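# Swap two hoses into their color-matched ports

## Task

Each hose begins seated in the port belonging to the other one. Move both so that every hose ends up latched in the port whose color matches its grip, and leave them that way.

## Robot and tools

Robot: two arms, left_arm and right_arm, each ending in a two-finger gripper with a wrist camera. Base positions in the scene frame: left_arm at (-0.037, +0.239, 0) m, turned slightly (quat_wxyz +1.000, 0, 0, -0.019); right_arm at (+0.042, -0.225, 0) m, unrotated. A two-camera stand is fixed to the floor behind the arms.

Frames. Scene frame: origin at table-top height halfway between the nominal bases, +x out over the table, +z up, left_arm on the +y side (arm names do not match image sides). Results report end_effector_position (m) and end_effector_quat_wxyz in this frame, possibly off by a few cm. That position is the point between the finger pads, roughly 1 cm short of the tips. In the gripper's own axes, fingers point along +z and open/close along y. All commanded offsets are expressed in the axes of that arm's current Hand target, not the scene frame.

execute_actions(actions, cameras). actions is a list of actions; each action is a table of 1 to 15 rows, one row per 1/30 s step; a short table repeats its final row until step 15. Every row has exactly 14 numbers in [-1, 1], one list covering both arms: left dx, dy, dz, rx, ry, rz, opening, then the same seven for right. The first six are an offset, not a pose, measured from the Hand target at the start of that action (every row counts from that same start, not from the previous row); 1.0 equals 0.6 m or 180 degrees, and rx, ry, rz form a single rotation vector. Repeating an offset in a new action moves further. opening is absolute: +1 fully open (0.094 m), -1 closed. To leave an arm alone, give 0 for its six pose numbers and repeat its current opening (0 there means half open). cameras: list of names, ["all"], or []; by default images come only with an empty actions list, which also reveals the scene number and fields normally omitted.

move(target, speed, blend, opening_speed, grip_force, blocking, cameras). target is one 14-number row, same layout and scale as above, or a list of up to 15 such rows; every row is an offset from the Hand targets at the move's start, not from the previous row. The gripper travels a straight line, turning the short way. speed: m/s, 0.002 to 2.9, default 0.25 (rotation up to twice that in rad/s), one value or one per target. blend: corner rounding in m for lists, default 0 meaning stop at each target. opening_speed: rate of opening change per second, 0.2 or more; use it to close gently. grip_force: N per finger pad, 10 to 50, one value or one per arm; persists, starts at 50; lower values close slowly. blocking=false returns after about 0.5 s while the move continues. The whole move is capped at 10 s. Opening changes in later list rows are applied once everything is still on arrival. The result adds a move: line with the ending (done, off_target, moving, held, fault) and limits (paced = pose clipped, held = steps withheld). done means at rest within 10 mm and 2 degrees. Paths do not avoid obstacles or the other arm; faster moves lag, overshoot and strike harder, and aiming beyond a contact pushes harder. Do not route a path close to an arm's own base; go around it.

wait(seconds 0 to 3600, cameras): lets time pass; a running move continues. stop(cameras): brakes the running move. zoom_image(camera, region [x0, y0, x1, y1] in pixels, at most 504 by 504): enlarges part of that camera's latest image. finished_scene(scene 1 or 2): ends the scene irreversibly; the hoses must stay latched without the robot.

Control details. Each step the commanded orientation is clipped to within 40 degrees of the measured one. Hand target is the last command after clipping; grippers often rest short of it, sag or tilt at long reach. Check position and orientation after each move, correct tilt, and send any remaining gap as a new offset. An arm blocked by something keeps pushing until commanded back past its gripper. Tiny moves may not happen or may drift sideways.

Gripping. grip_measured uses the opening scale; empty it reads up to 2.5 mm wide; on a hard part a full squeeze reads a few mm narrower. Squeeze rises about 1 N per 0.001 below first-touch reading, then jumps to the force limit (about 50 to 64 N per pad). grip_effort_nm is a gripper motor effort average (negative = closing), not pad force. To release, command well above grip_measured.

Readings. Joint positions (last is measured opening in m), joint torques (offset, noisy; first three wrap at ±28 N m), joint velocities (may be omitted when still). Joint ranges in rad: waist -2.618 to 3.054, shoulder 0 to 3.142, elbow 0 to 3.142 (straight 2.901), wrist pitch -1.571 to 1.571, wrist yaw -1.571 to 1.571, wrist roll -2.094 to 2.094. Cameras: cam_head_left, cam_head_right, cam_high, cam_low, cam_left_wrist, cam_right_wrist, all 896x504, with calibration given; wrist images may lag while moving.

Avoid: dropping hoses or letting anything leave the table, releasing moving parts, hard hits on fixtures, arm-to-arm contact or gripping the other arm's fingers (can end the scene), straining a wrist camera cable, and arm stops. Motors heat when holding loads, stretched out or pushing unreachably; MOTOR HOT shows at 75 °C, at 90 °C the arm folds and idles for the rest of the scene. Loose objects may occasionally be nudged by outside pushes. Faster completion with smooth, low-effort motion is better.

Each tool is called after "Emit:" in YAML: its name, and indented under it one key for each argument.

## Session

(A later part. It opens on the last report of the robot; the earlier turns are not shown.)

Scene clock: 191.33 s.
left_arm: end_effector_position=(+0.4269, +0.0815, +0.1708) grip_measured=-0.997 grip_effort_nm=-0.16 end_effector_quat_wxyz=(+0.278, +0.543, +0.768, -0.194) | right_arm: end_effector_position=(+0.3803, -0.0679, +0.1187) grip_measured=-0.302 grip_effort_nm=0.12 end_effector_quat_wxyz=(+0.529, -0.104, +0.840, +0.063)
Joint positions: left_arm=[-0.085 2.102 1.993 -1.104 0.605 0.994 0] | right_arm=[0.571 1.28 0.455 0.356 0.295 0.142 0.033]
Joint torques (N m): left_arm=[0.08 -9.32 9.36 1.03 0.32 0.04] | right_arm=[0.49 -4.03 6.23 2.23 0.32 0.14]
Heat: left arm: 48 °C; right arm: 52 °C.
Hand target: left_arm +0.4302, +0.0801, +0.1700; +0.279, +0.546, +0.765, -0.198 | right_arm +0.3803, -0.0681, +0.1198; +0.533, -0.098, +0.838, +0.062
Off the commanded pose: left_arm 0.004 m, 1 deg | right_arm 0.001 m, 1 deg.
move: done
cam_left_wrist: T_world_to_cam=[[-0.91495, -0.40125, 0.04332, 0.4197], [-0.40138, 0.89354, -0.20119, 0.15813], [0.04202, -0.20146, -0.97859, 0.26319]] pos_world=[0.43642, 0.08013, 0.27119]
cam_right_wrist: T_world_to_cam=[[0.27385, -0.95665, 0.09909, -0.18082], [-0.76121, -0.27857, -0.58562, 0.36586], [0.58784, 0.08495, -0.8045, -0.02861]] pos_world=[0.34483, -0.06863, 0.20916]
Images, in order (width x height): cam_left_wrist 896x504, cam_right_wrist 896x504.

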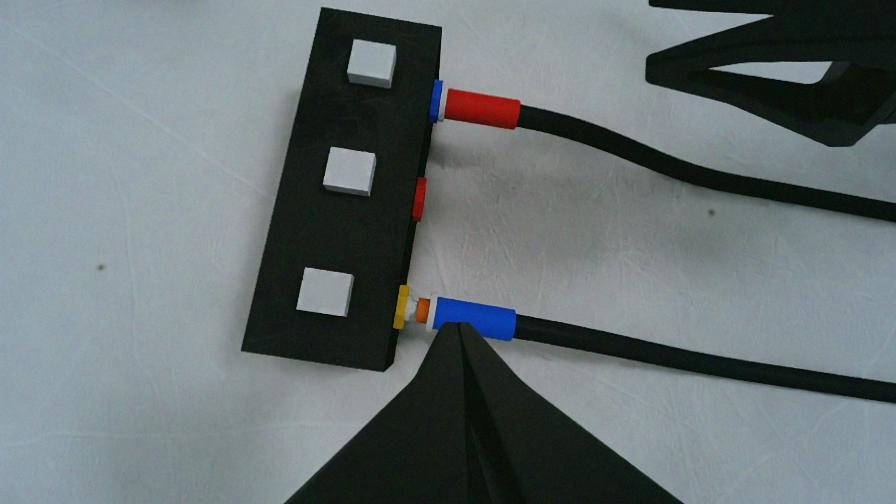

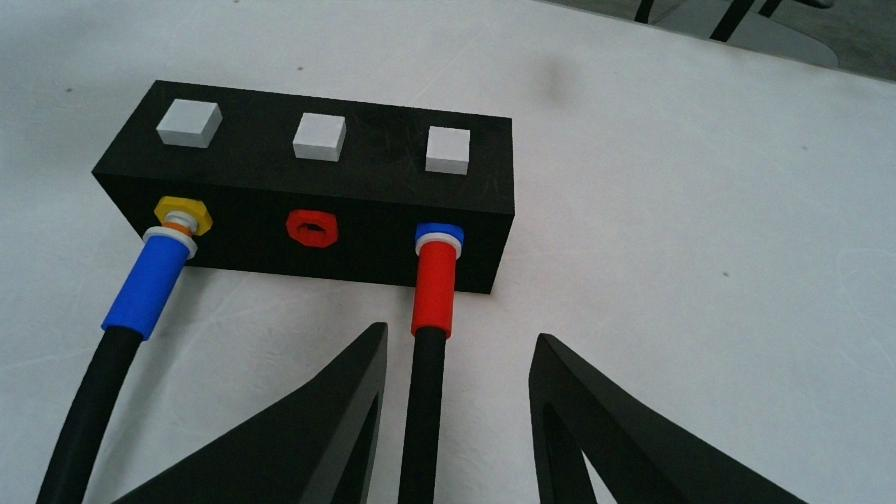

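Emit:
move:
  target:
    - [0,0,0,0,0,0,-1,0.065,0.0025,0.072,0,0,0,-0.3]
    - [0,0,0,0,0,0,-1,0.065,0.0025,0.1555,0,0,0,-0.3]
  speed: 0.15
  cameras: ["cam_right_wrist"]

Scene clock: 203.60 s.
left_arm: end_effector_position=(+0.4269, +0.0815, +0.1708) grip_measured=-0.997 grip_effort_nm=-0.16 end_effector_quat_wxyz=(+0.278, +0.543, +0.768, -0.194) | right_arm: end_effector_position=(+0.4401, -0.0530, +0.0459) grip_measured=-0.302 grip_effort_nm=0.12 end_effector_quat_wxyz=(+0.531, -0.095, +0.840, +0.061)
Joint positions: left_arm=[-0.085 2.102 1.993 -1.104 0.605 0.994 0] | right_arm=[0.508 1.816 0.545 0.812 0.252 0.125 0.033]
Joint torques (N m): left_arm=[0.06 -9.2 9.36 1.04 0.34 0.04] | right_arm=[-0.49 -5.2 6.5 2.25 -0.01 -0.03]
Heat: left arm: 46 °C; right arm: 46 °C.
Hand target: left_arm +0.4302, +0.0801, +0.1700; +0.279, +0.546, +0.765, -0.198 | right_arm +0.4460, -0.0509, +0.0449; +0.533, -0.099, +0.838, +0.062
Off the commanded pose: left_arm 0.004 m, 1 deg | right_arm 0.006 m, 1 deg.
move: done
cam_right_wrist: T_world_to_cam=[[0.25735, -0.96177, 0.09363, -0.16845], [-0.76466, -0.26192, -0.58881, 0.37556], [0.59082, 0.07993, -0.80283, -0.12524]] pos_world=[0.40452, -0.05363, 0.13636]

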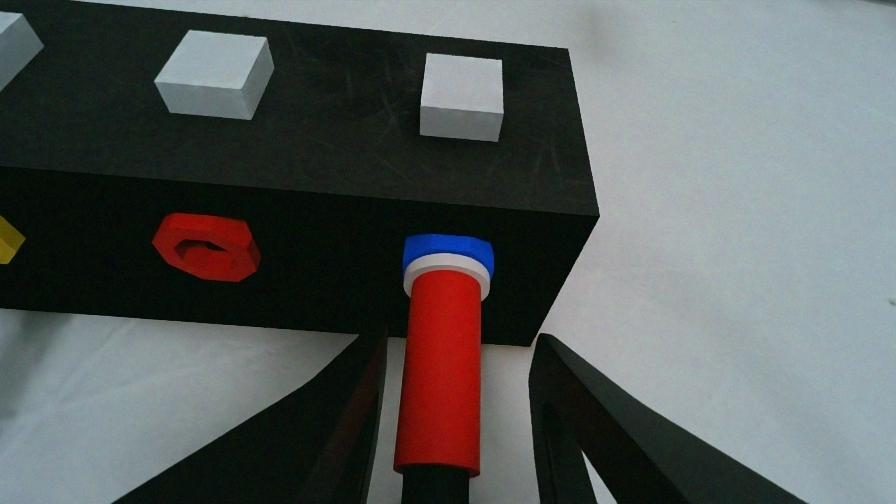

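Emit:
move:
  target:
    - [0,0,0,0,0,0,-1,-0.0056,0.006,0.0125,0,0,0,-0.3]
    - [-0.109,0.0728,0.178,0,0,0,-1,-0.0056,0.006,0.0125,0,0,0,-1]
  speed: 0.2
  cameras: ["cam_right_wrist","cam_left_wrist"]

Scene clock: 209.60 s.
left_arm: end_effector_position=(+0.5081, -0.0179, +0.1367) grip_measured=-0.997 grip_effort_nm=-0.16 end_effector_quat_wxyz=(+0.301, +0.543, +0.760, -0.193) | right_arm: end_effector_position=(+0.4492, -0.0472, +0.0491) grip_measured=-0.683 grip_effort_nm=-1.02 end_effector_quat_wxyz=(+0.536, -0.095, +0.836, +0.065)
Joint positions: left_arm=[-0.249 2.677 2.841 -1.228 0.553 0.807 0] | right_arm=[0.508 1.84 0.583 0.813 0.249 0.125 0.015]
Joint torques (N m): left_arm=[-0.06 -12.48 9.02 1.36 0.11 -0.18] | right_arm=[-0.18 -5.45 6.49 2.11 0.08 -0.01]
Heat: left arm: 47 °C; right arm: 44 °C.
Hand target: left_arm +0.5101, -0.0179, +0.1302; +0.278, +0.546, +0.765, -0.198 | right_arm +0.4532, -0.0454, +0.0447; +0.533, -0.099, +0.838, +0.063
Off the commanded pose: left_arm 0.007 m, 3 deg | right_arm 0.006 m, 1 deg.
elbow stopped short (left arm): the move would have taken joint 3 (elbow) straighter than the controller allows.
move: off_target (left_arm)
cam_left_wrist: T_world_to_cam=[[-0.91646, -0.39978, 0.01678, 0.45999], [-0.39166, 0.8877, -0.24203, 0.27327], [0.08186, -0.22838, -0.97012, 0.18449]] pos_world=[0.51349, -0.01655, 0.23739]
cam_right_wrist: T_world_to_cam=[[0.25928, -0.96171, 0.08879, -0.16616], [-0.75691, -0.25944, -0.59981, 0.38303], [0.59988, 0.08831, -0.7952, -0.1326]] pos_world=[0.41254, -0.04872, 0.13905]
Images, in order (width x height): cam_left_wrist 896x504, cam_right_wrist 896x504.

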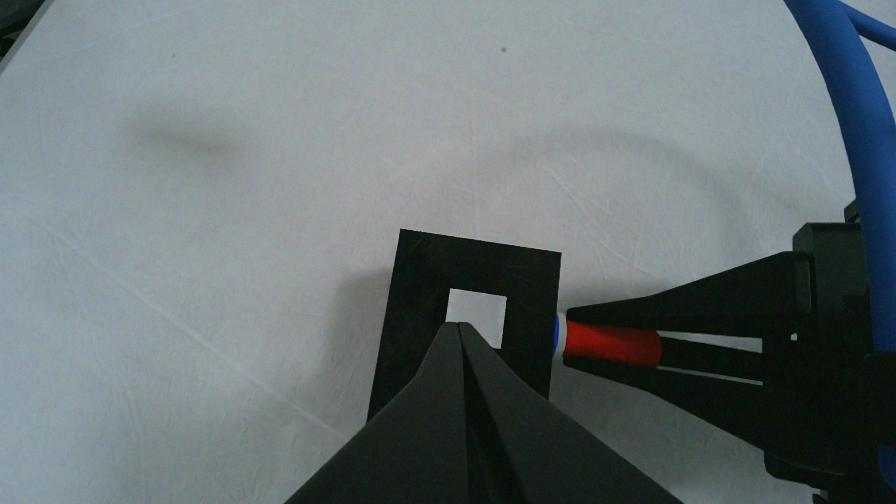

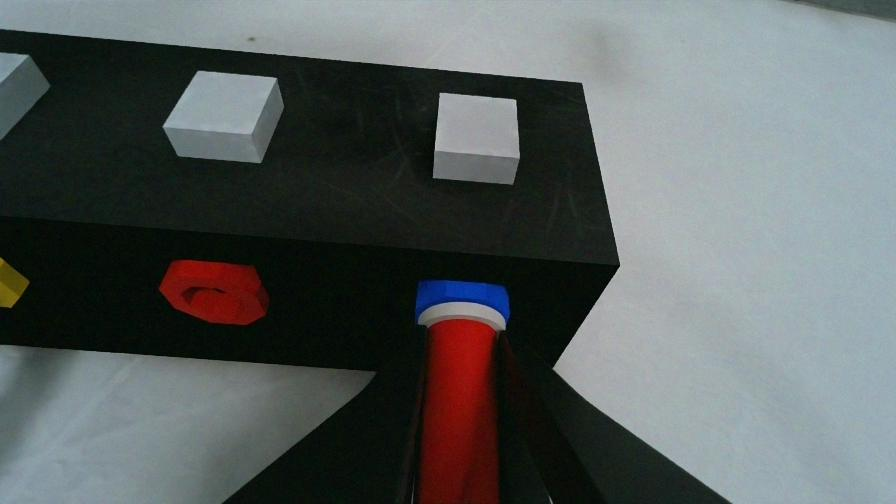

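Emit:
move:
  target: [0.0444,-0.0112,0.0715,0,0,0,-1,0,0,0,0,0,0,-1]
  speed: 0.12
  cameras: ["cam_right_wrist","cam_left_wrist"]

Scene clock: 217.57 s.
left_arm: end_effector_position=(+0.5046, -0.0202, +0.0858) grip_measured=-0.997 grip_effort_nm=-0.16 end_effector_quat_wxyz=(+0.273, +0.542, +0.768, -0.205) | right_arm: end_effector_position=(+0.4492, -0.0472, +0.0491) grip_measured=-0.683 grip_effort_nm=-1.02 end_effector_quat_wxyz=(+0.536, -0.095, +0.836, +0.065)
Joint positions: left_arm=[-0.254 2.625 2.554 -1.056 0.555 0.808 0] | right_arm=[0.508 1.84 0.583 0.813 0.249 0.125 0.015]
Joint torques (N m): left_arm=[-1.03 -14.54 4.98 1.79 0.09 -0.12] | right_arm=[-0.13 -5.48 6.52 2.12 0.08 -0.01]
Heat: left arm: 51 °C; right arm: 43 °C.
Hand target: left_arm +0.5061, -0.0269, +0.0802; +0.279, +0.546, +0.765, -0.198 | right_arm +0.4532, -0.0454, +0.0447; +0.533, -0.099, +0.838, +0.063
Off the commanded pose: left_arm 0.009 m, 1 deg | right_arm 0.006 m, 1 deg.
move: done
cam_left_wrist: T_world_to_cam=[[-0.91662, -0.39431, 0.06574, 0.4528], [-0.39917, 0.89391, -0.20394, 0.26226], [0.02165, -0.21318, -0.97677, 0.16621]] pos_world=[0.51613, -0.02046, 0.18607]
cam_right_wrist: T_world_to_cam=[[0.25928, -0.96171, 0.08879, -0.16616], [-0.75691, -0.25944, -0.59981, 0.38303], [0.59988, 0.08831, -0.7952, -0.1326]] pos_world=[0.41254, -0.04872, 0.13905]
Images, in order (width x height): cam_left_wrist 896x504, cam_right_wrist 896x504.

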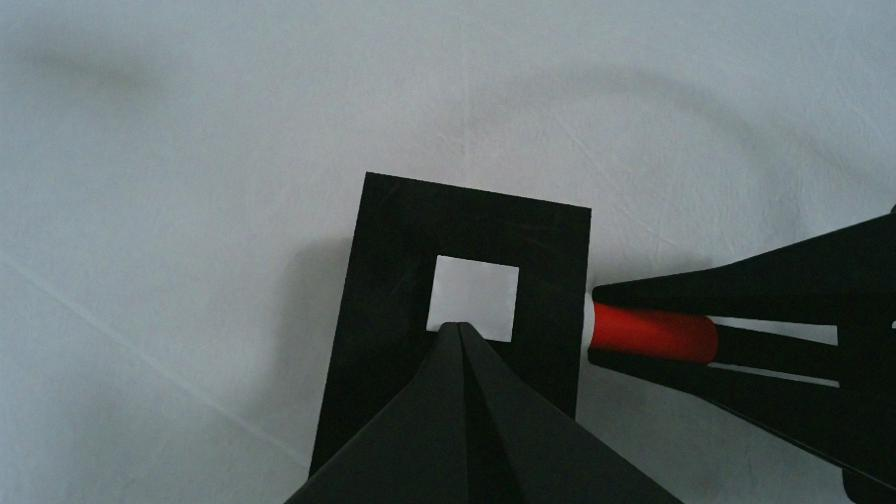

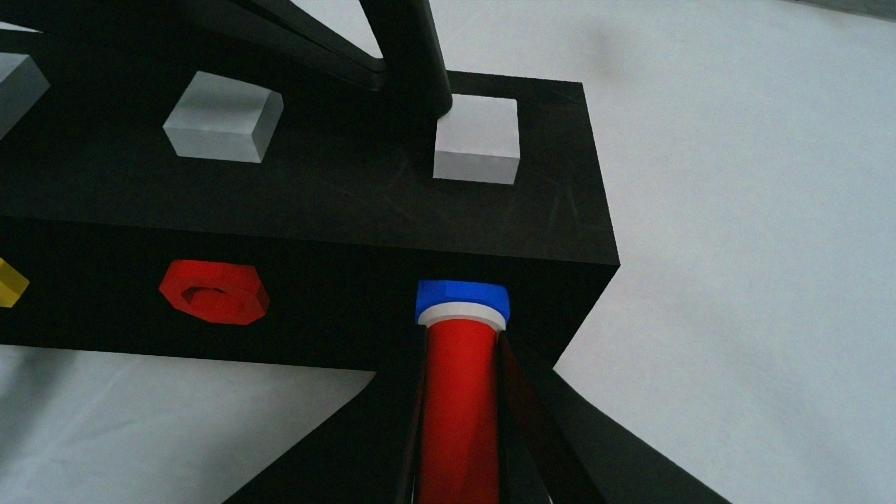

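Emit:
move:
  target:
    - [-0.019,-0.002,0.003,0,0,0,-1,0,0,0,0,0,0,-1]
    - [0.030,-0.002,0.062,0,0,0,-1,0,0,0,0,0,0,-1]
  speed: 0.12
  cameras: ["cam_right_wrist","cam_left_wrist"]

Scene clock: 222.73 s.
left_arm: end_effector_position=(+0.5191, -0.0509, +0.0858) grip_measured=-0.997 grip_effort_nm=-0.16 end_effector_quat_wxyz=(+0.339, +0.558, +0.729, -0.207) | right_arm: end_effector_position=(+0.4492, -0.0472, +0.0490) grip_measured=-0.683 grip_effort_nm=-1.02 end_effector_quat_wxyz=(+0.536, -0.094, +0.837, +0.065)
Joint positions: left_arm=[-0.286 2.592 2.411 -0.793 0.594 0.794 0] | right_arm=[0.508 1.84 0.583 0.812 0.249 0.127 0.015]
Joint torques (N m): left_arm=[0.08 -11.73 4.25 0.97 -0.36 -0.13] | right_arm=[-0.2 -5.44 6.53 2.11 0.09 -0.02]
Heat: left arm: 52 °C; right arm: 42 °C.
Hand target: left_arm +0.5083, -0.0367, +0.0402; +0.279, +0.546, +0.765, -0.198 | right_arm +0.4532, -0.0455, +0.0447; +0.533, -0.099, +0.838, +0.062
Off the commanded pose: left_arm 0.049 m, 8 deg | right_arm 0.006 m, 1 deg.
move: off_target (left_arm)
cam_left_wrist: T_world_to_cam=[[-0.93464, -0.355, -0.02056, 0.47265], [-0.3298, 0.88701, -0.32318, 0.26931], [0.13297, -0.29527, -0.94612, 0.09463]] pos_world=[0.51799, -0.04314, 0.18629]
cam_right_wrist: T_world_to_cam=[[0.2587, -0.96198, 0.08753, -0.16587], [-0.75751, -0.25826, -0.59956, 0.38329], [0.59937, 0.0888, -0.79553, -0.13245]] pos_world=[0.41264, -0.04881, 0.13895]
Images, in order (width x height): cam_left_wrist 896x504, cam_right_wrist 896x504.

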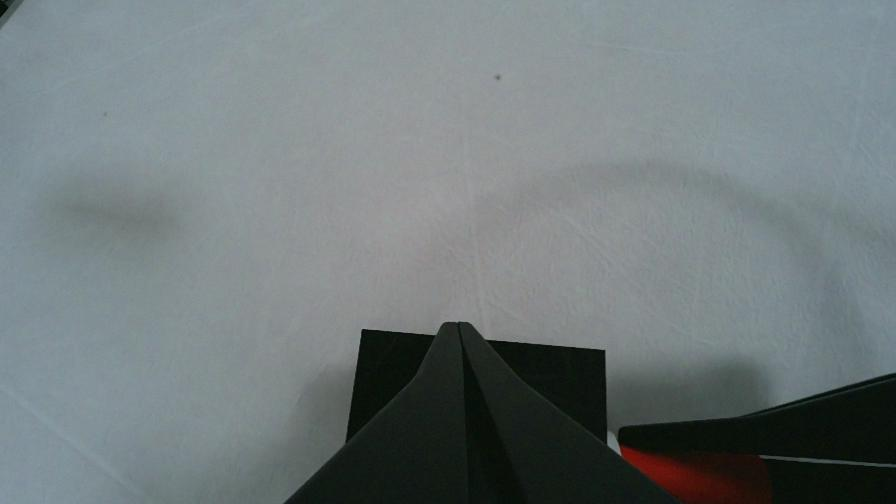

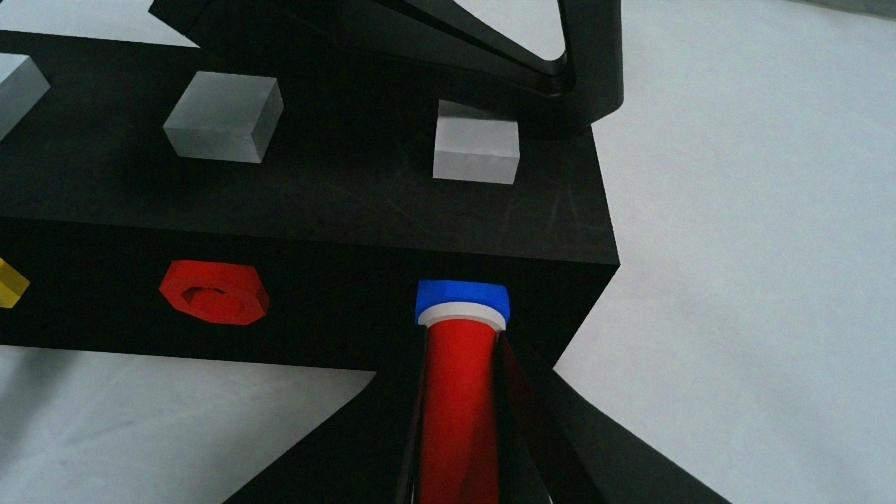

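Emit:
move:
  target:
    - [-0.0715,-0.0055,-0.092,0,0,0,-1,0,0,0,0,0,0,-1]
    - [-0.045,-0.0055,-0.061,0,0,0,-1,0,0,0,0,0,0,-1]
  speed: 0.12
  cameras: ["cam_right_wrist"]

Scene clock: 230.53 s.
left_arm: end_effector_position=(+0.5091, -0.0354, +0.0921) grip_measured=-0.997 grip_effort_nm=-0.16 end_effector_quat_wxyz=(+0.290, +0.544, +0.761, -0.205) | right_arm: end_effector_position=(+0.4492, -0.0472, +0.0487) grip_measured=-0.684 grip_effort_nm=-1.02 end_effector_quat_wxyz=(+0.536, -0.094, +0.837, +0.066)
Joint positions: left_arm=[-0.276 2.642 2.591 -1.027 0.557 0.784 0] | right_arm=[0.508 1.841 0.583 0.813 0.249 0.128 0.015]
Joint torques (N m): left_arm=[-0.57 -15.41 5.05 1.34 -0.05 -0.02] | right_arm=[-0.18 -5.6 6.48 2.11 0.08 -0.03]
Heat: left arm: 54 °C; right arm: 41 °C.
Hand target: left_arm +0.5042, -0.0352, +0.0856; +0.279, +0.546, +0.765, -0.198 | right_arm +0.4532, -0.0454, +0.0447; +0.533, -0.099, +0.838, +0.062
Off the commanded pose: left_arm 0.008 m, 2 deg | right_arm 0.006 m, 1 deg.
move: done
cam_right_wrist: T_world_to_cam=[[0.25859, -0.96211, 0.0864, -0.16565], [-0.75795, -0.25754, -0.59932, 0.38329], [0.59886, 0.08949, -0.79583, -0.1324]] pos_world=[0.41264, -0.04881, 0.13865]

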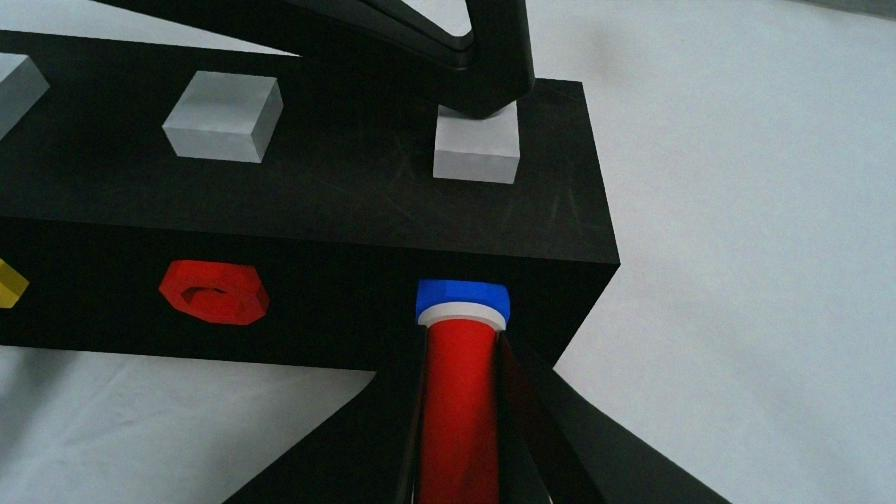

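Emit:
move:
  target:
    - [0.0925,-0.005,0.053,0,0,0,-1,0.0085,0,-0.018,0,0,0,-1]
  speed: 0.12
  cameras: ["cam_right_wrist","cam_left_wrist"]

Scene clock: 234.33 s.
left_arm: end_effector_position=(+0.5082, -0.0335, +0.0887) grip_measured=-0.997 grip_effort_nm=-0.16 end_effector_quat_wxyz=(+0.356, +0.557, +0.719, -0.213) | right_arm: end_effector_position=(+0.4479, -0.0461, +0.0487) grip_measured=-0.684 grip_effort_nm=-1.02 end_effector_quat_wxyz=(+0.537, -0.095, +0.836, +0.068)
Joint positions: left_arm=[-0.254 2.46 2.154 -0.646 0.637 0.816 0] | right_arm=[0.511 1.841 0.578 0.822 0.246 0.128 0.015]
Joint torques (N m): left_arm=[0.05 -9.61 3.08 0.85 -0.63 0.02] | right_arm=[0.5 -7.83 3.08 2.2 0.24 0.01]
Heat: left arm: 55 °C; right arm: 41 °C.
Hand target: left_arm +0.4943, -0.0153, +0.0257; +0.279, +0.546, +0.765, -0.198 | right_arm +0.4415, -0.0484, +0.0445; +0.533, -0.098, +0.838, +0.062
Off the commanded pose: left_arm 0.067 m, 11 deg | right_arm 0.008 m, 1 deg.
move: off_target (left_arm)
cam_left_wrist: T_world_to_cam=[[-0.93663, -0.34881, -0.03251, 0.47105], [-0.31445, 0.878, -0.36088, 0.24646], [0.15442, -0.32779, -0.93205, 0.09079]] pos_world=[0.50468, -0.02233, 0.18887]
cam_right_wrist: T_world_to_cam=[[0.26304, -0.96107, 0.08461, -0.16611], [-0.75517, -0.25968, -0.6019, 0.38139], [0.60044, 0.09443, -0.79407, -0.13231]] pos_world=[0.41115, -0.0481, 0.13855]
Images, in order (width x height): cam_left_wrist 896x504, cam_right_wrist 896x504.

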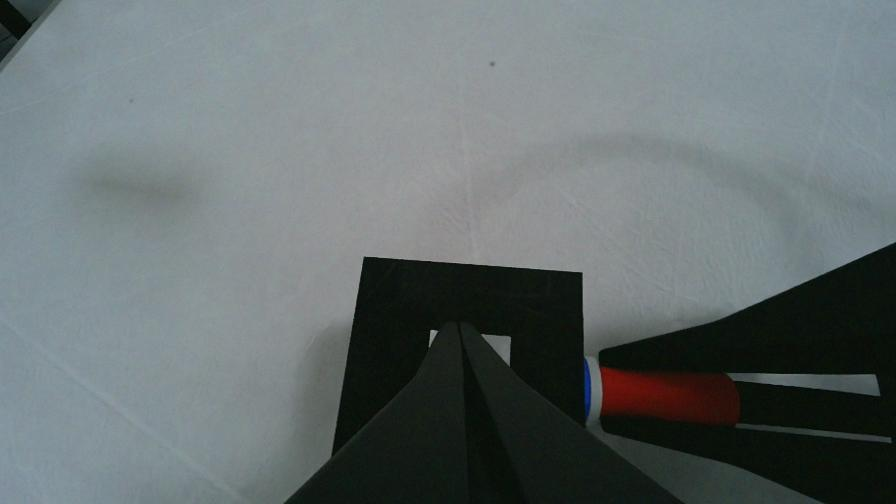

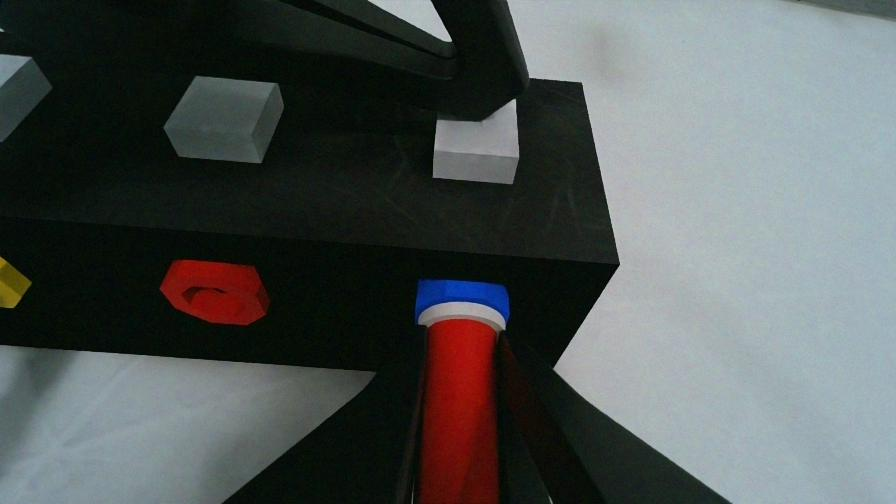

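Emit:
move:
  target:
    - [0.053,0,0.032,0,0,0,-1,0,0,0,0,0,0,-1]
  speed: 0.12
  cameras: ["cam_right_wrist","cam_left_wrist"]

Scene clock: 237.13 s.
left_arm: end_effector_position=(+0.5075, -0.0321, +0.0848) grip_measured=-0.997 grip_effort_nm=-0.16 end_effector_quat_wxyz=(+0.393, +0.565, +0.691, -0.221) | right_arm: end_effector_position=(+0.4479, -0.0461, +0.0487) grip_measured=-0.684 grip_effort_nm=-1.02 end_effector_quat_wxyz=(+0.537, -0.095, +0.836, +0.068)
Joint positions: left_arm=[-0.239 2.417 2.005 -0.471 0.695 0.837 0] | right_arm=[0.511 1.841 0.578 0.822 0.246 0.128 0.015]
Joint torques (N m): left_arm=[0.42 -7.12 2.13 0.47 -1.08 0.08] | right_arm=[0.51 -7.87 3.18 2.17 0.24 0.01]
Heat: left arm: 54 °C; right arm: 41 °C.
Hand target: left_arm +0.4903, -0.0039, -0.0097; +0.278, +0.546, +0.765, -0.198 | right_arm +0.4416, -0.0484, +0.0446; +0.533, -0.098, +0.838, +0.062
Off the commanded pose: left_arm 0.100 m, 16 deg | right_arm 0.008 m, 1 deg.
move: off_target (left_arm)
cam_left_wrist: T_world_to_cam=[[-0.94394, -0.32086, -0.07759, 0.47924], [-0.25839, 0.86445, -0.43124, 0.22069], [0.20544, -0.38701, -0.8989, 0.05709]] pos_world=[0.49767, -0.01491, 0.18367]
cam_right_wrist: T_world_to_cam=[[0.26292, -0.96111, 0.08452, -0.16605], [-0.75499, -0.25949, -0.60221, 0.38143], [0.60072, 0.09453, -0.79385, -0.13237]] pos_world=[0.41115, -0.0481, 0.13865]
Images, in order (width x height): cam_left_wrist 896x504, cam_right_wrist 896x504.

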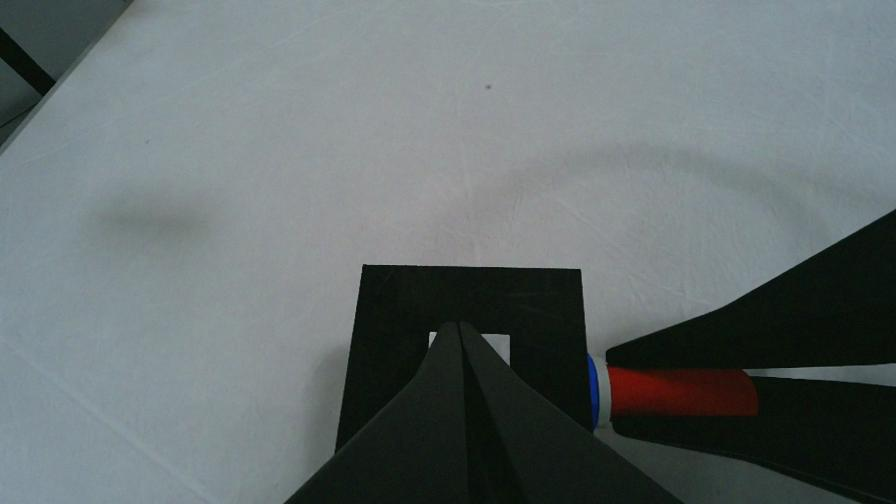

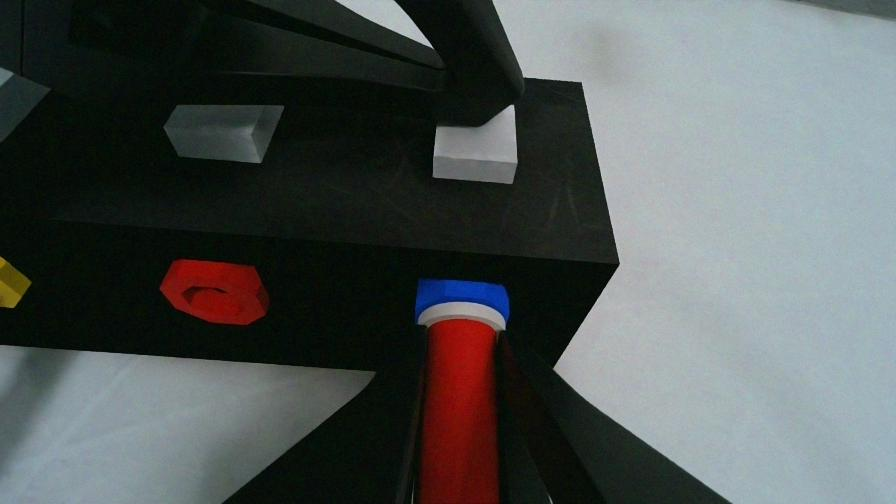

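Emit:
move:
  target:
    - [0.034,0,0.026,0,0.1,0,-1,0.0056,0,-0.012,0,0,0,-1]
  speed: 0.15
  cameras: ["cam_right_wrist","cam_left_wrist"]

Scene clock: 242.13 s.
left_arm: end_effector_position=(+0.5129, -0.0321, +0.0833) grip_measured=-0.997 grip_effort_nm=-0.16 end_effector_quat_wxyz=(+0.311, +0.582, +0.740, -0.131) | right_arm: end_effector_position=(+0.4386, -0.0493, +0.0478) grip_measured=-0.684 grip_effort_nm=-1.02 end_effector_quat_wxyz=(+0.539, -0.094, +0.834, +0.067)
Joint positions: left_arm=[-0.299 2.528 2.348 -0.84 0.437 0.871 0] | right_arm=[0.519 1.824 0.534 0.853 0.258 0.131 0.015]
Joint torques (N m): left_arm=[0.05 -3.69 2.8 0.27 -1.17 -0.01] | right_arm=[0.51 -7.82 3.93 1.94 0.18 0.01]
Heat: left arm: 52 °C; right arm: 41 °C.
Hand target: left_arm +0.4886, +0.0015, -0.0346; +0.155, +0.570, +0.799, -0.110 | right_arm +0.4339, -0.0501, +0.0447; +0.533, -0.098, +0.838, +0.062
Off the commanded pose: left_arm 0.125 m, 19 deg | right_arm 0.006 m, 1 deg.
move: off_target (left_arm)
cam_left_wrist: T_world_to_cam=[[-0.92558, -0.35843, -0.12178, 0.4772], [-0.33231, 0.9234, -0.1921, 0.24133], [0.18131, -0.13734, -0.97379, 0.08128]] pos_world=[0.50715, -0.04064, 0.18363]
cam_right_wrist: T_world_to_cam=[[0.25944, -0.96198, 0.08535, -0.16531], [-0.75236, -0.25673, -0.60667, 0.37216], [0.60551, 0.09318, -0.79036, -0.1296]] pos_world=[0.40136, -0.0514, 0.13745]
Images, in order (width x height): cam_left_wrist 896x504, cam_right_wrist 896x504.

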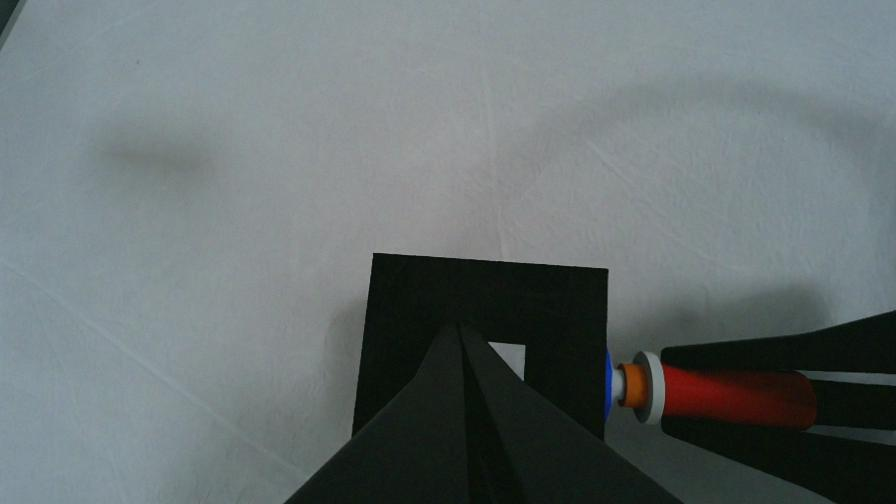

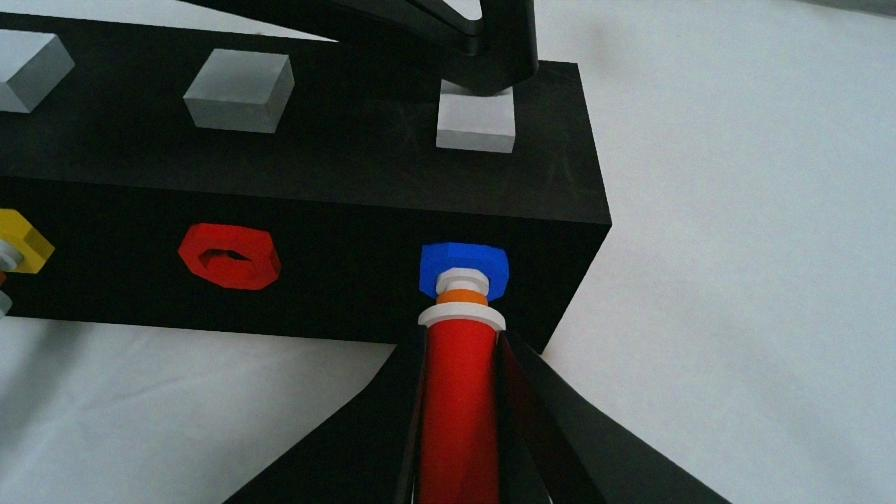

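Emit:
move:
  target:
    - [-0.094,0,-0.232,0,0,0,-1,0.021,0,-0.0453,0,0,0,-1]
    - [0.019,-0.03,-0.403,0,0,0,-1,0.021,0,-0.0453,0,0,0,-1]
  speed: 0.2
  blend: 0.02
  cameras: ["cam_right_wrist","cam_left_wrist"]

Scene clock: 247.77 s.
left_arm: end_effector_position=(+0.4434, +0.0920, +0.1731) grip_measured=-0.997 grip_effort_nm=-0.16 end_effector_quat_wxyz=(+0.174, +0.559, +0.804, -0.099) | right_arm: end_effector_position=(+0.4060, -0.0572, +0.0358) grip_measured=-0.684 grip_effort_nm=-1.02 end_effector_quat_wxyz=(+0.524, -0.104, +0.843, +0.061)
Joint positions: left_arm=[-0.148 2.41 2.643 -1.556 0.323 0.989 0] | right_arm=[0.552 1.764 0.417 0.869 0.281 0.135 0.015]
Joint torques (N m): left_arm=[0.09 -15.02 5.42 0.86 0.21 0.05] | right_arm=[0.62 -8.58 4 2.07 0.3 0.12]
Heat: left arm: 52 °C; right arm: 41 °C.
Hand target: left_arm +0.4385, +0.0911, +0.1853; +0.155, +0.570, +0.799, -0.111 | right_arm +0.4047, -0.0571, +0.0447; +0.533, -0.098, +0.838, +0.062
Off the commanded pose: left_arm 0.013 m, 3 deg | right_arm 0.009 m, 1 deg.
joint sent to its limit (left arm) — joint 4 (wrist pitch), lower limit. The joint targets are off in orientation, not in position.
move: off_target (left_arm)
cam_left_wrist: T_world_to_cam=[[-0.90285, -0.42981, -0.01075, 0.44557], [-0.42917, 0.89946, 0.08238, 0.11861], [-0.02573, 0.07899, -0.99654, 0.27426]] pos_world=[0.46025, 0.06316, 0.26833]
cam_right_wrist: T_world_to_cam=[[0.27285, -0.95661, 0.10222, -0.16908], [-0.76824, -0.2806, -0.57539, 0.34222], [0.5791, 0.07847, -0.81147, -0.10787]] pos_world=[0.37151, -0.05725, 0.12666]
Images, in order (width x height): cam_left_wrist 896x504, cam_right_wrist 896x504.

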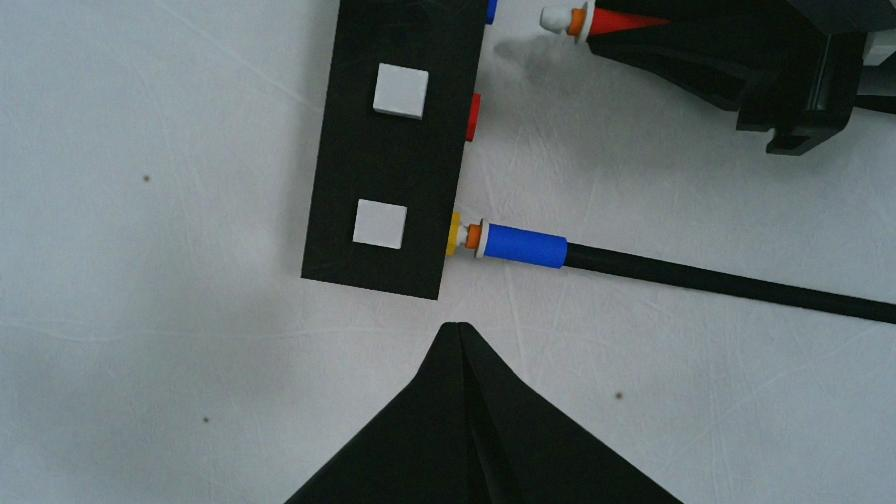

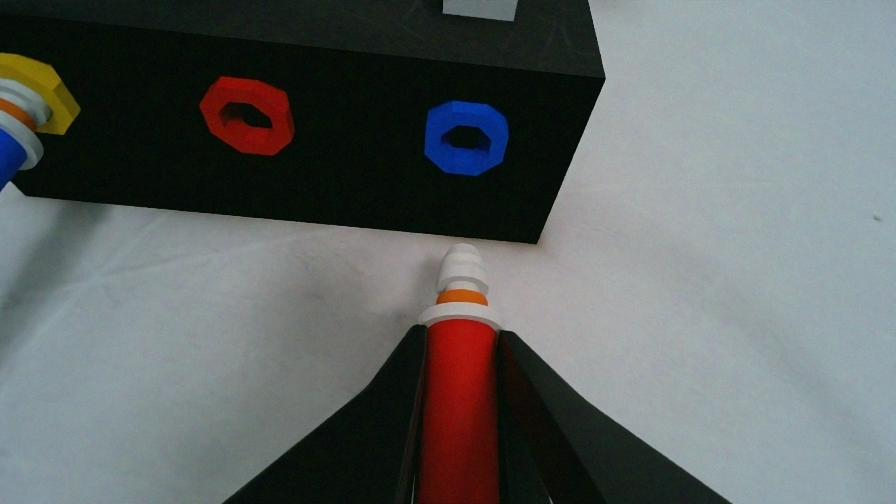

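Emit:
move:
  target: [0,0,0,0,0,0,-1,-0.0238,0.0915,0,0,0,0,-1]
  speed: 0.15
  cameras: ["cam_right_wrist"]

Scene clock: 252.20 s.
left_arm: end_effector_position=(+0.4434, +0.0920, +0.1731) grip_measured=-0.997 grip_effort_nm=-0.16 end_effector_quat_wxyz=(+0.175, +0.560, +0.804, -0.099) | right_arm: end_effector_position=(+0.3926, -0.0061, +0.0439) grip_measured=-0.684 grip_effort_nm=-1.02 end_effector_quat_wxyz=(+0.520, -0.109, +0.845, +0.057)
Joint positions: left_arm=[-0.148 2.41 2.643 -1.556 0.323 0.99 0] | right_arm=[0.739 1.764 0.519 0.721 0.442 0.224 0.015]
Joint torques (N m): left_arm=[0.09 -15.01 5.55 0.83 0.22 0.04] | right_arm=[0.35 -8.21 6.72 1.97 0.37 0.14]
Heat: left arm: 53 °C; right arm: 41 °C.
Hand target: left_arm +0.4385, +0.0911, +0.1853; +0.155, +0.570, +0.799, -0.111 | right_arm +0.3979, -0.0022, +0.0577; +0.533, -0.098, +0.838, +0.062
Off the commanded pose: left_arm 0.013 m, 3 deg | right_arm 0.015 m, 2 deg.
joint sent to its limit (left arm) — joint 4 (wrist pitch), lower limit. The joint targets are off in orientation, not in position.
move: off_target (right_arm)
cam_right_wrist: T_world_to_cam=[[0.27851, -0.95398, 0.11115, -0.11998], [-0.77151, -0.29115, -0.5657, 0.35171], [0.57203, 0.07179, -0.81709, -0.09464]] pos_world=[0.3589, -0.00527, 0.13497]

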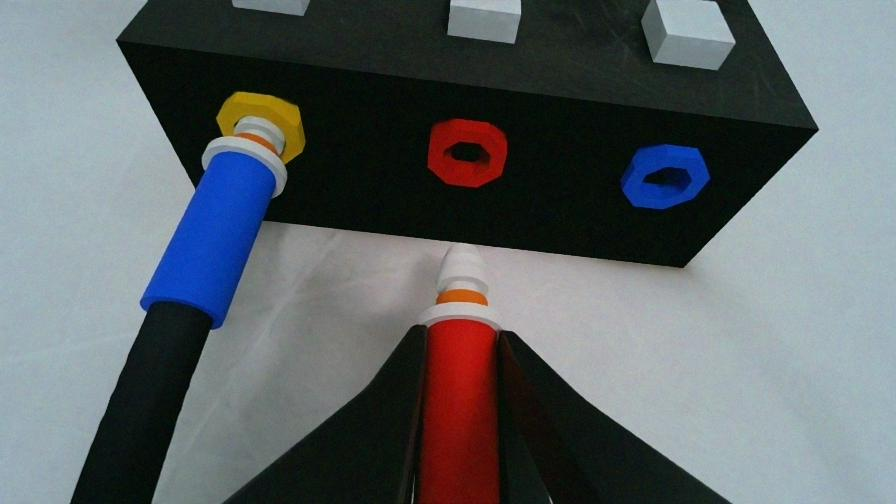

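Emit:
move:
  target: [0,0,0,0,0,0,-1,-0.0165,0.0,0.0225,0,0,0,-1]
  speed: 0.1
  cameras: ["cam_right_wrist"]

Emit:
zoom_image:
  camera: "cam_right_wrist"
  region: [360, 120, 560, 340]

Scene clock: 256.33 s.
left_arm: end_effector_position=(+0.4434, +0.0920, +0.1731) grip_measured=-0.997 grip_effort_nm=-0.16 end_effector_quat_wxyz=(+0.175, +0.560, +0.804, -0.099) | right_arm: end_effector_position=(+0.4092, -0.0007, +0.0602) grip_measured=-0.684 grip_effort_nm=-1.02 end_effector_quat_wxyz=(+0.533, -0.096, +0.838, +0.062)
Joint positions: left_arm=[-0.148 2.41 2.643 -1.556 0.323 0.99 0] | right_arm=[0.722 1.764 0.582 0.694 0.442 0.225 0.015]
Joint torques (N m): left_arm=[-0.02 -15.04 5.45 0.84 0.21 0.03] | right_arm=[-0.51 -6.05 6.87 2.01 0.12 -0.01]
Heat: left arm: 55 °C; right arm: 41 °C.
Hand target: left_arm +0.4385, +0.0911, +0.1853; +0.155, +0.570, +0.799, -0.111 | right_arm +0.4138, +0.0015, +0.0609; +0.533, -0.098, +0.838, +0.062
Off the commanded pose: left_arm 0.013 m, 3 deg | right_arm 0.005 m, 0 deg.
joint sent to its limit (left arm) — joint 4 (wrist pitch), lower limit. The joint targets are off in orientation, not in position.
move: done
cam_right_wrist: T_world_to_cam=[[0.25943, -0.96112, 0.09463, -0.11248], [-0.76053, -0.26371, -0.59334, 0.37251], [0.59522, 0.08196, -0.79937, -0.10172]] pos_world=[0.37303, -0.00153, 0.15036]

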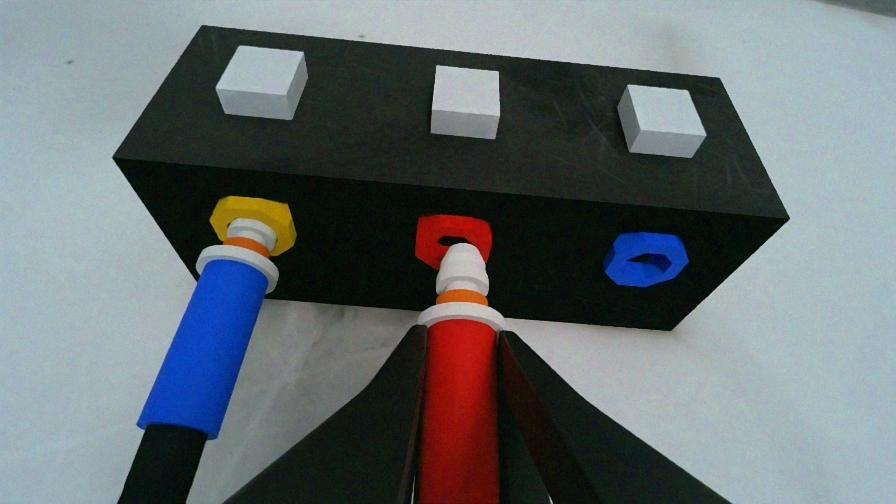

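Scaled by 2.291 from the camera's image (finer frame: 1280x720).

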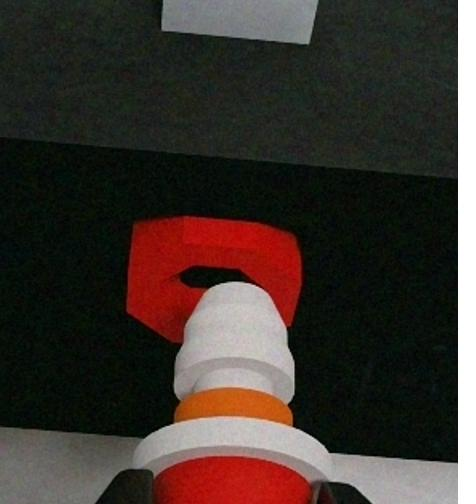

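Emit:
move:
  target: [0,0,0,0,0,0,-1,0.0005,0.005,0.0165,0,0,0,-1]
  speed: 0.1
  cameras: ["cam_right_wrist"]

Emit:
zoom_image:
  camera: "cam_right_wrist"
  region: [360, 120, 560, 340]

Scene clock: 259.87 s.
left_arm: end_effector_position=(+0.4434, +0.0920, +0.1731) grip_measured=-0.997 grip_effort_nm=-0.16 end_effector_quat_wxyz=(+0.175, +0.560, +0.804, -0.099) | right_arm: end_effector_position=(+0.4155, +0.0036, +0.0570) grip_measured=-0.684 grip_effort_nm=-1.02 end_effector_quat_wxyz=(+0.531, -0.097, +0.839, +0.062)
Joint positions: left_arm=[-0.148 2.41 2.643 -1.556 0.323 0.99 0] | right_arm=[0.718 1.798 0.612 0.694 0.438 0.224 0.015]
Joint torques (N m): left_arm=[-0.05 -15.06 5.49 0.84 0.21 0.05] | right_arm=[-0.62 -5.46 7.19 2.14 0.11 -0.01]
Heat: left arm: 56 °C; right arm: 40 °C.
Hand target: left_arm +0.4385, +0.0911, +0.1853; +0.155, +0.570, +0.799, -0.111 | right_arm +0.4217, +0.0064, +0.0564; +0.533, -0.099, +0.838, +0.062
Off the commanded pose: left_arm 0.013 m, 3 deg | right_arm 0.007 m, 0 deg.
joint sent to its limit (left arm) — joint 4 (wrist pitch), lower limit. The joint targets are off in orientation, not in position.
move: done
cam_right_wrist: T_world_to_cam=[[0.26033, -0.96083, 0.09502, -0.1101], [-0.76281, -0.265, -0.58983, 0.37733], [0.59191, 0.08107, -0.80192, -0.10683]] pos_world=[0.37973, 0.00287, 0.14736]

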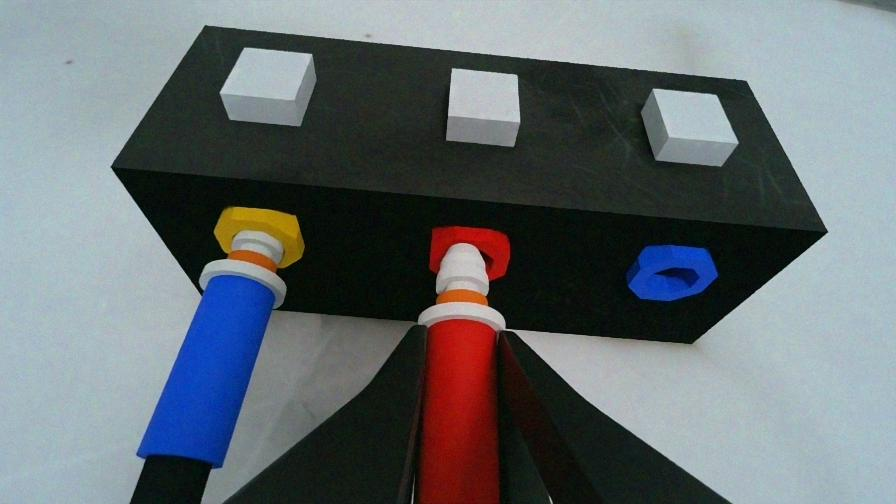

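Scaled by 2.291 from the camera's image (finer frame: 1280x720).

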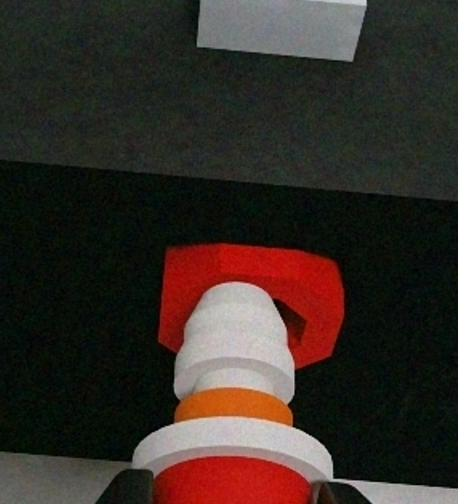

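Emit:
move:
  target: [0,0,0,0,0,0,-1,-0.0048,-0.0065,0.0125,0,0,0,-1]
  speed: 0.1
  cameras: ["cam_right_wrist"]

Emit:
zoom_image:
  camera: "cam_right_wrist"
  region: [360, 120, 560, 340]

Scene clock: 262.60 s.
left_arm: end_effector_position=(+0.4434, +0.0920, +0.1731) grip_measured=-0.997 grip_effort_nm=-0.16 end_effector_quat_wxyz=(+0.175, +0.560, +0.804, -0.099) | right_arm: end_effector_position=(+0.4210, +0.0020, +0.0520) grip_measured=-0.684 grip_effort_nm=-1.02 end_effector_quat_wxyz=(+0.525, -0.101, +0.843, +0.062)
Joint positions: left_arm=[-0.148 2.41 2.643 -1.556 0.323 0.99 0] | right_arm=[0.698 1.818 0.628 0.688 0.411 0.213 0.015]
Joint torques (N m): left_arm=[-0.14 -14.94 5.49 0.84 0.19 0.03] | right_arm=[-0.8 -5.86 7.47 2.21 0.17 0]
Heat: left arm: 57 °C; right arm: 40 °C.
Hand target: left_arm +0.4385, +0.0911, +0.1853; +0.155, +0.570, +0.799, -0.111 | right_arm +0.4304, +0.0046, +0.0559; +0.533, -0.099, +0.838, +0.062
Off the commanded pose: left_arm 0.013 m, 3 deg | right_arm 0.010 m, 1 deg.
joint sent to its limit (left arm) — joint 4 (wrist pitch), lower limit. The joint targets are off in orientation, not in position.
move: done
cam_right_wrist: T_world_to_cam=[[0.26854, -0.95831, 0.09766, -0.11615], [-0.76891, -0.27432, -0.57751, 0.38015], [0.58023, 0.07999, -0.81052, -0.10861]] pos_world=[0.38651, 0.00166, 0.14285]

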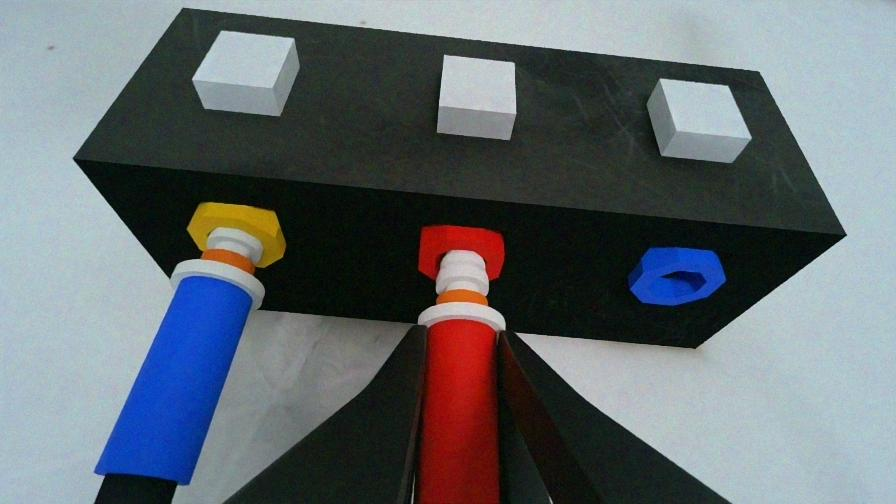

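Scaled by 2.291 from the camera's image (finer frame: 1280x720).

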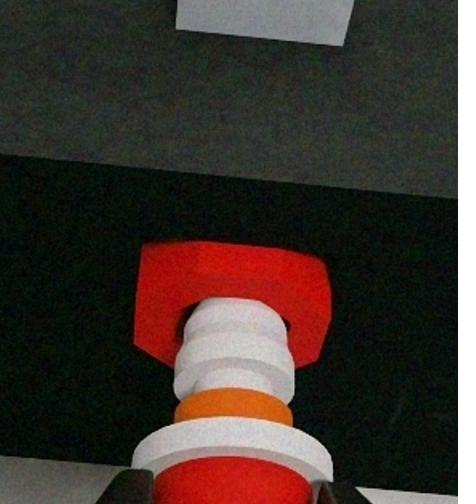

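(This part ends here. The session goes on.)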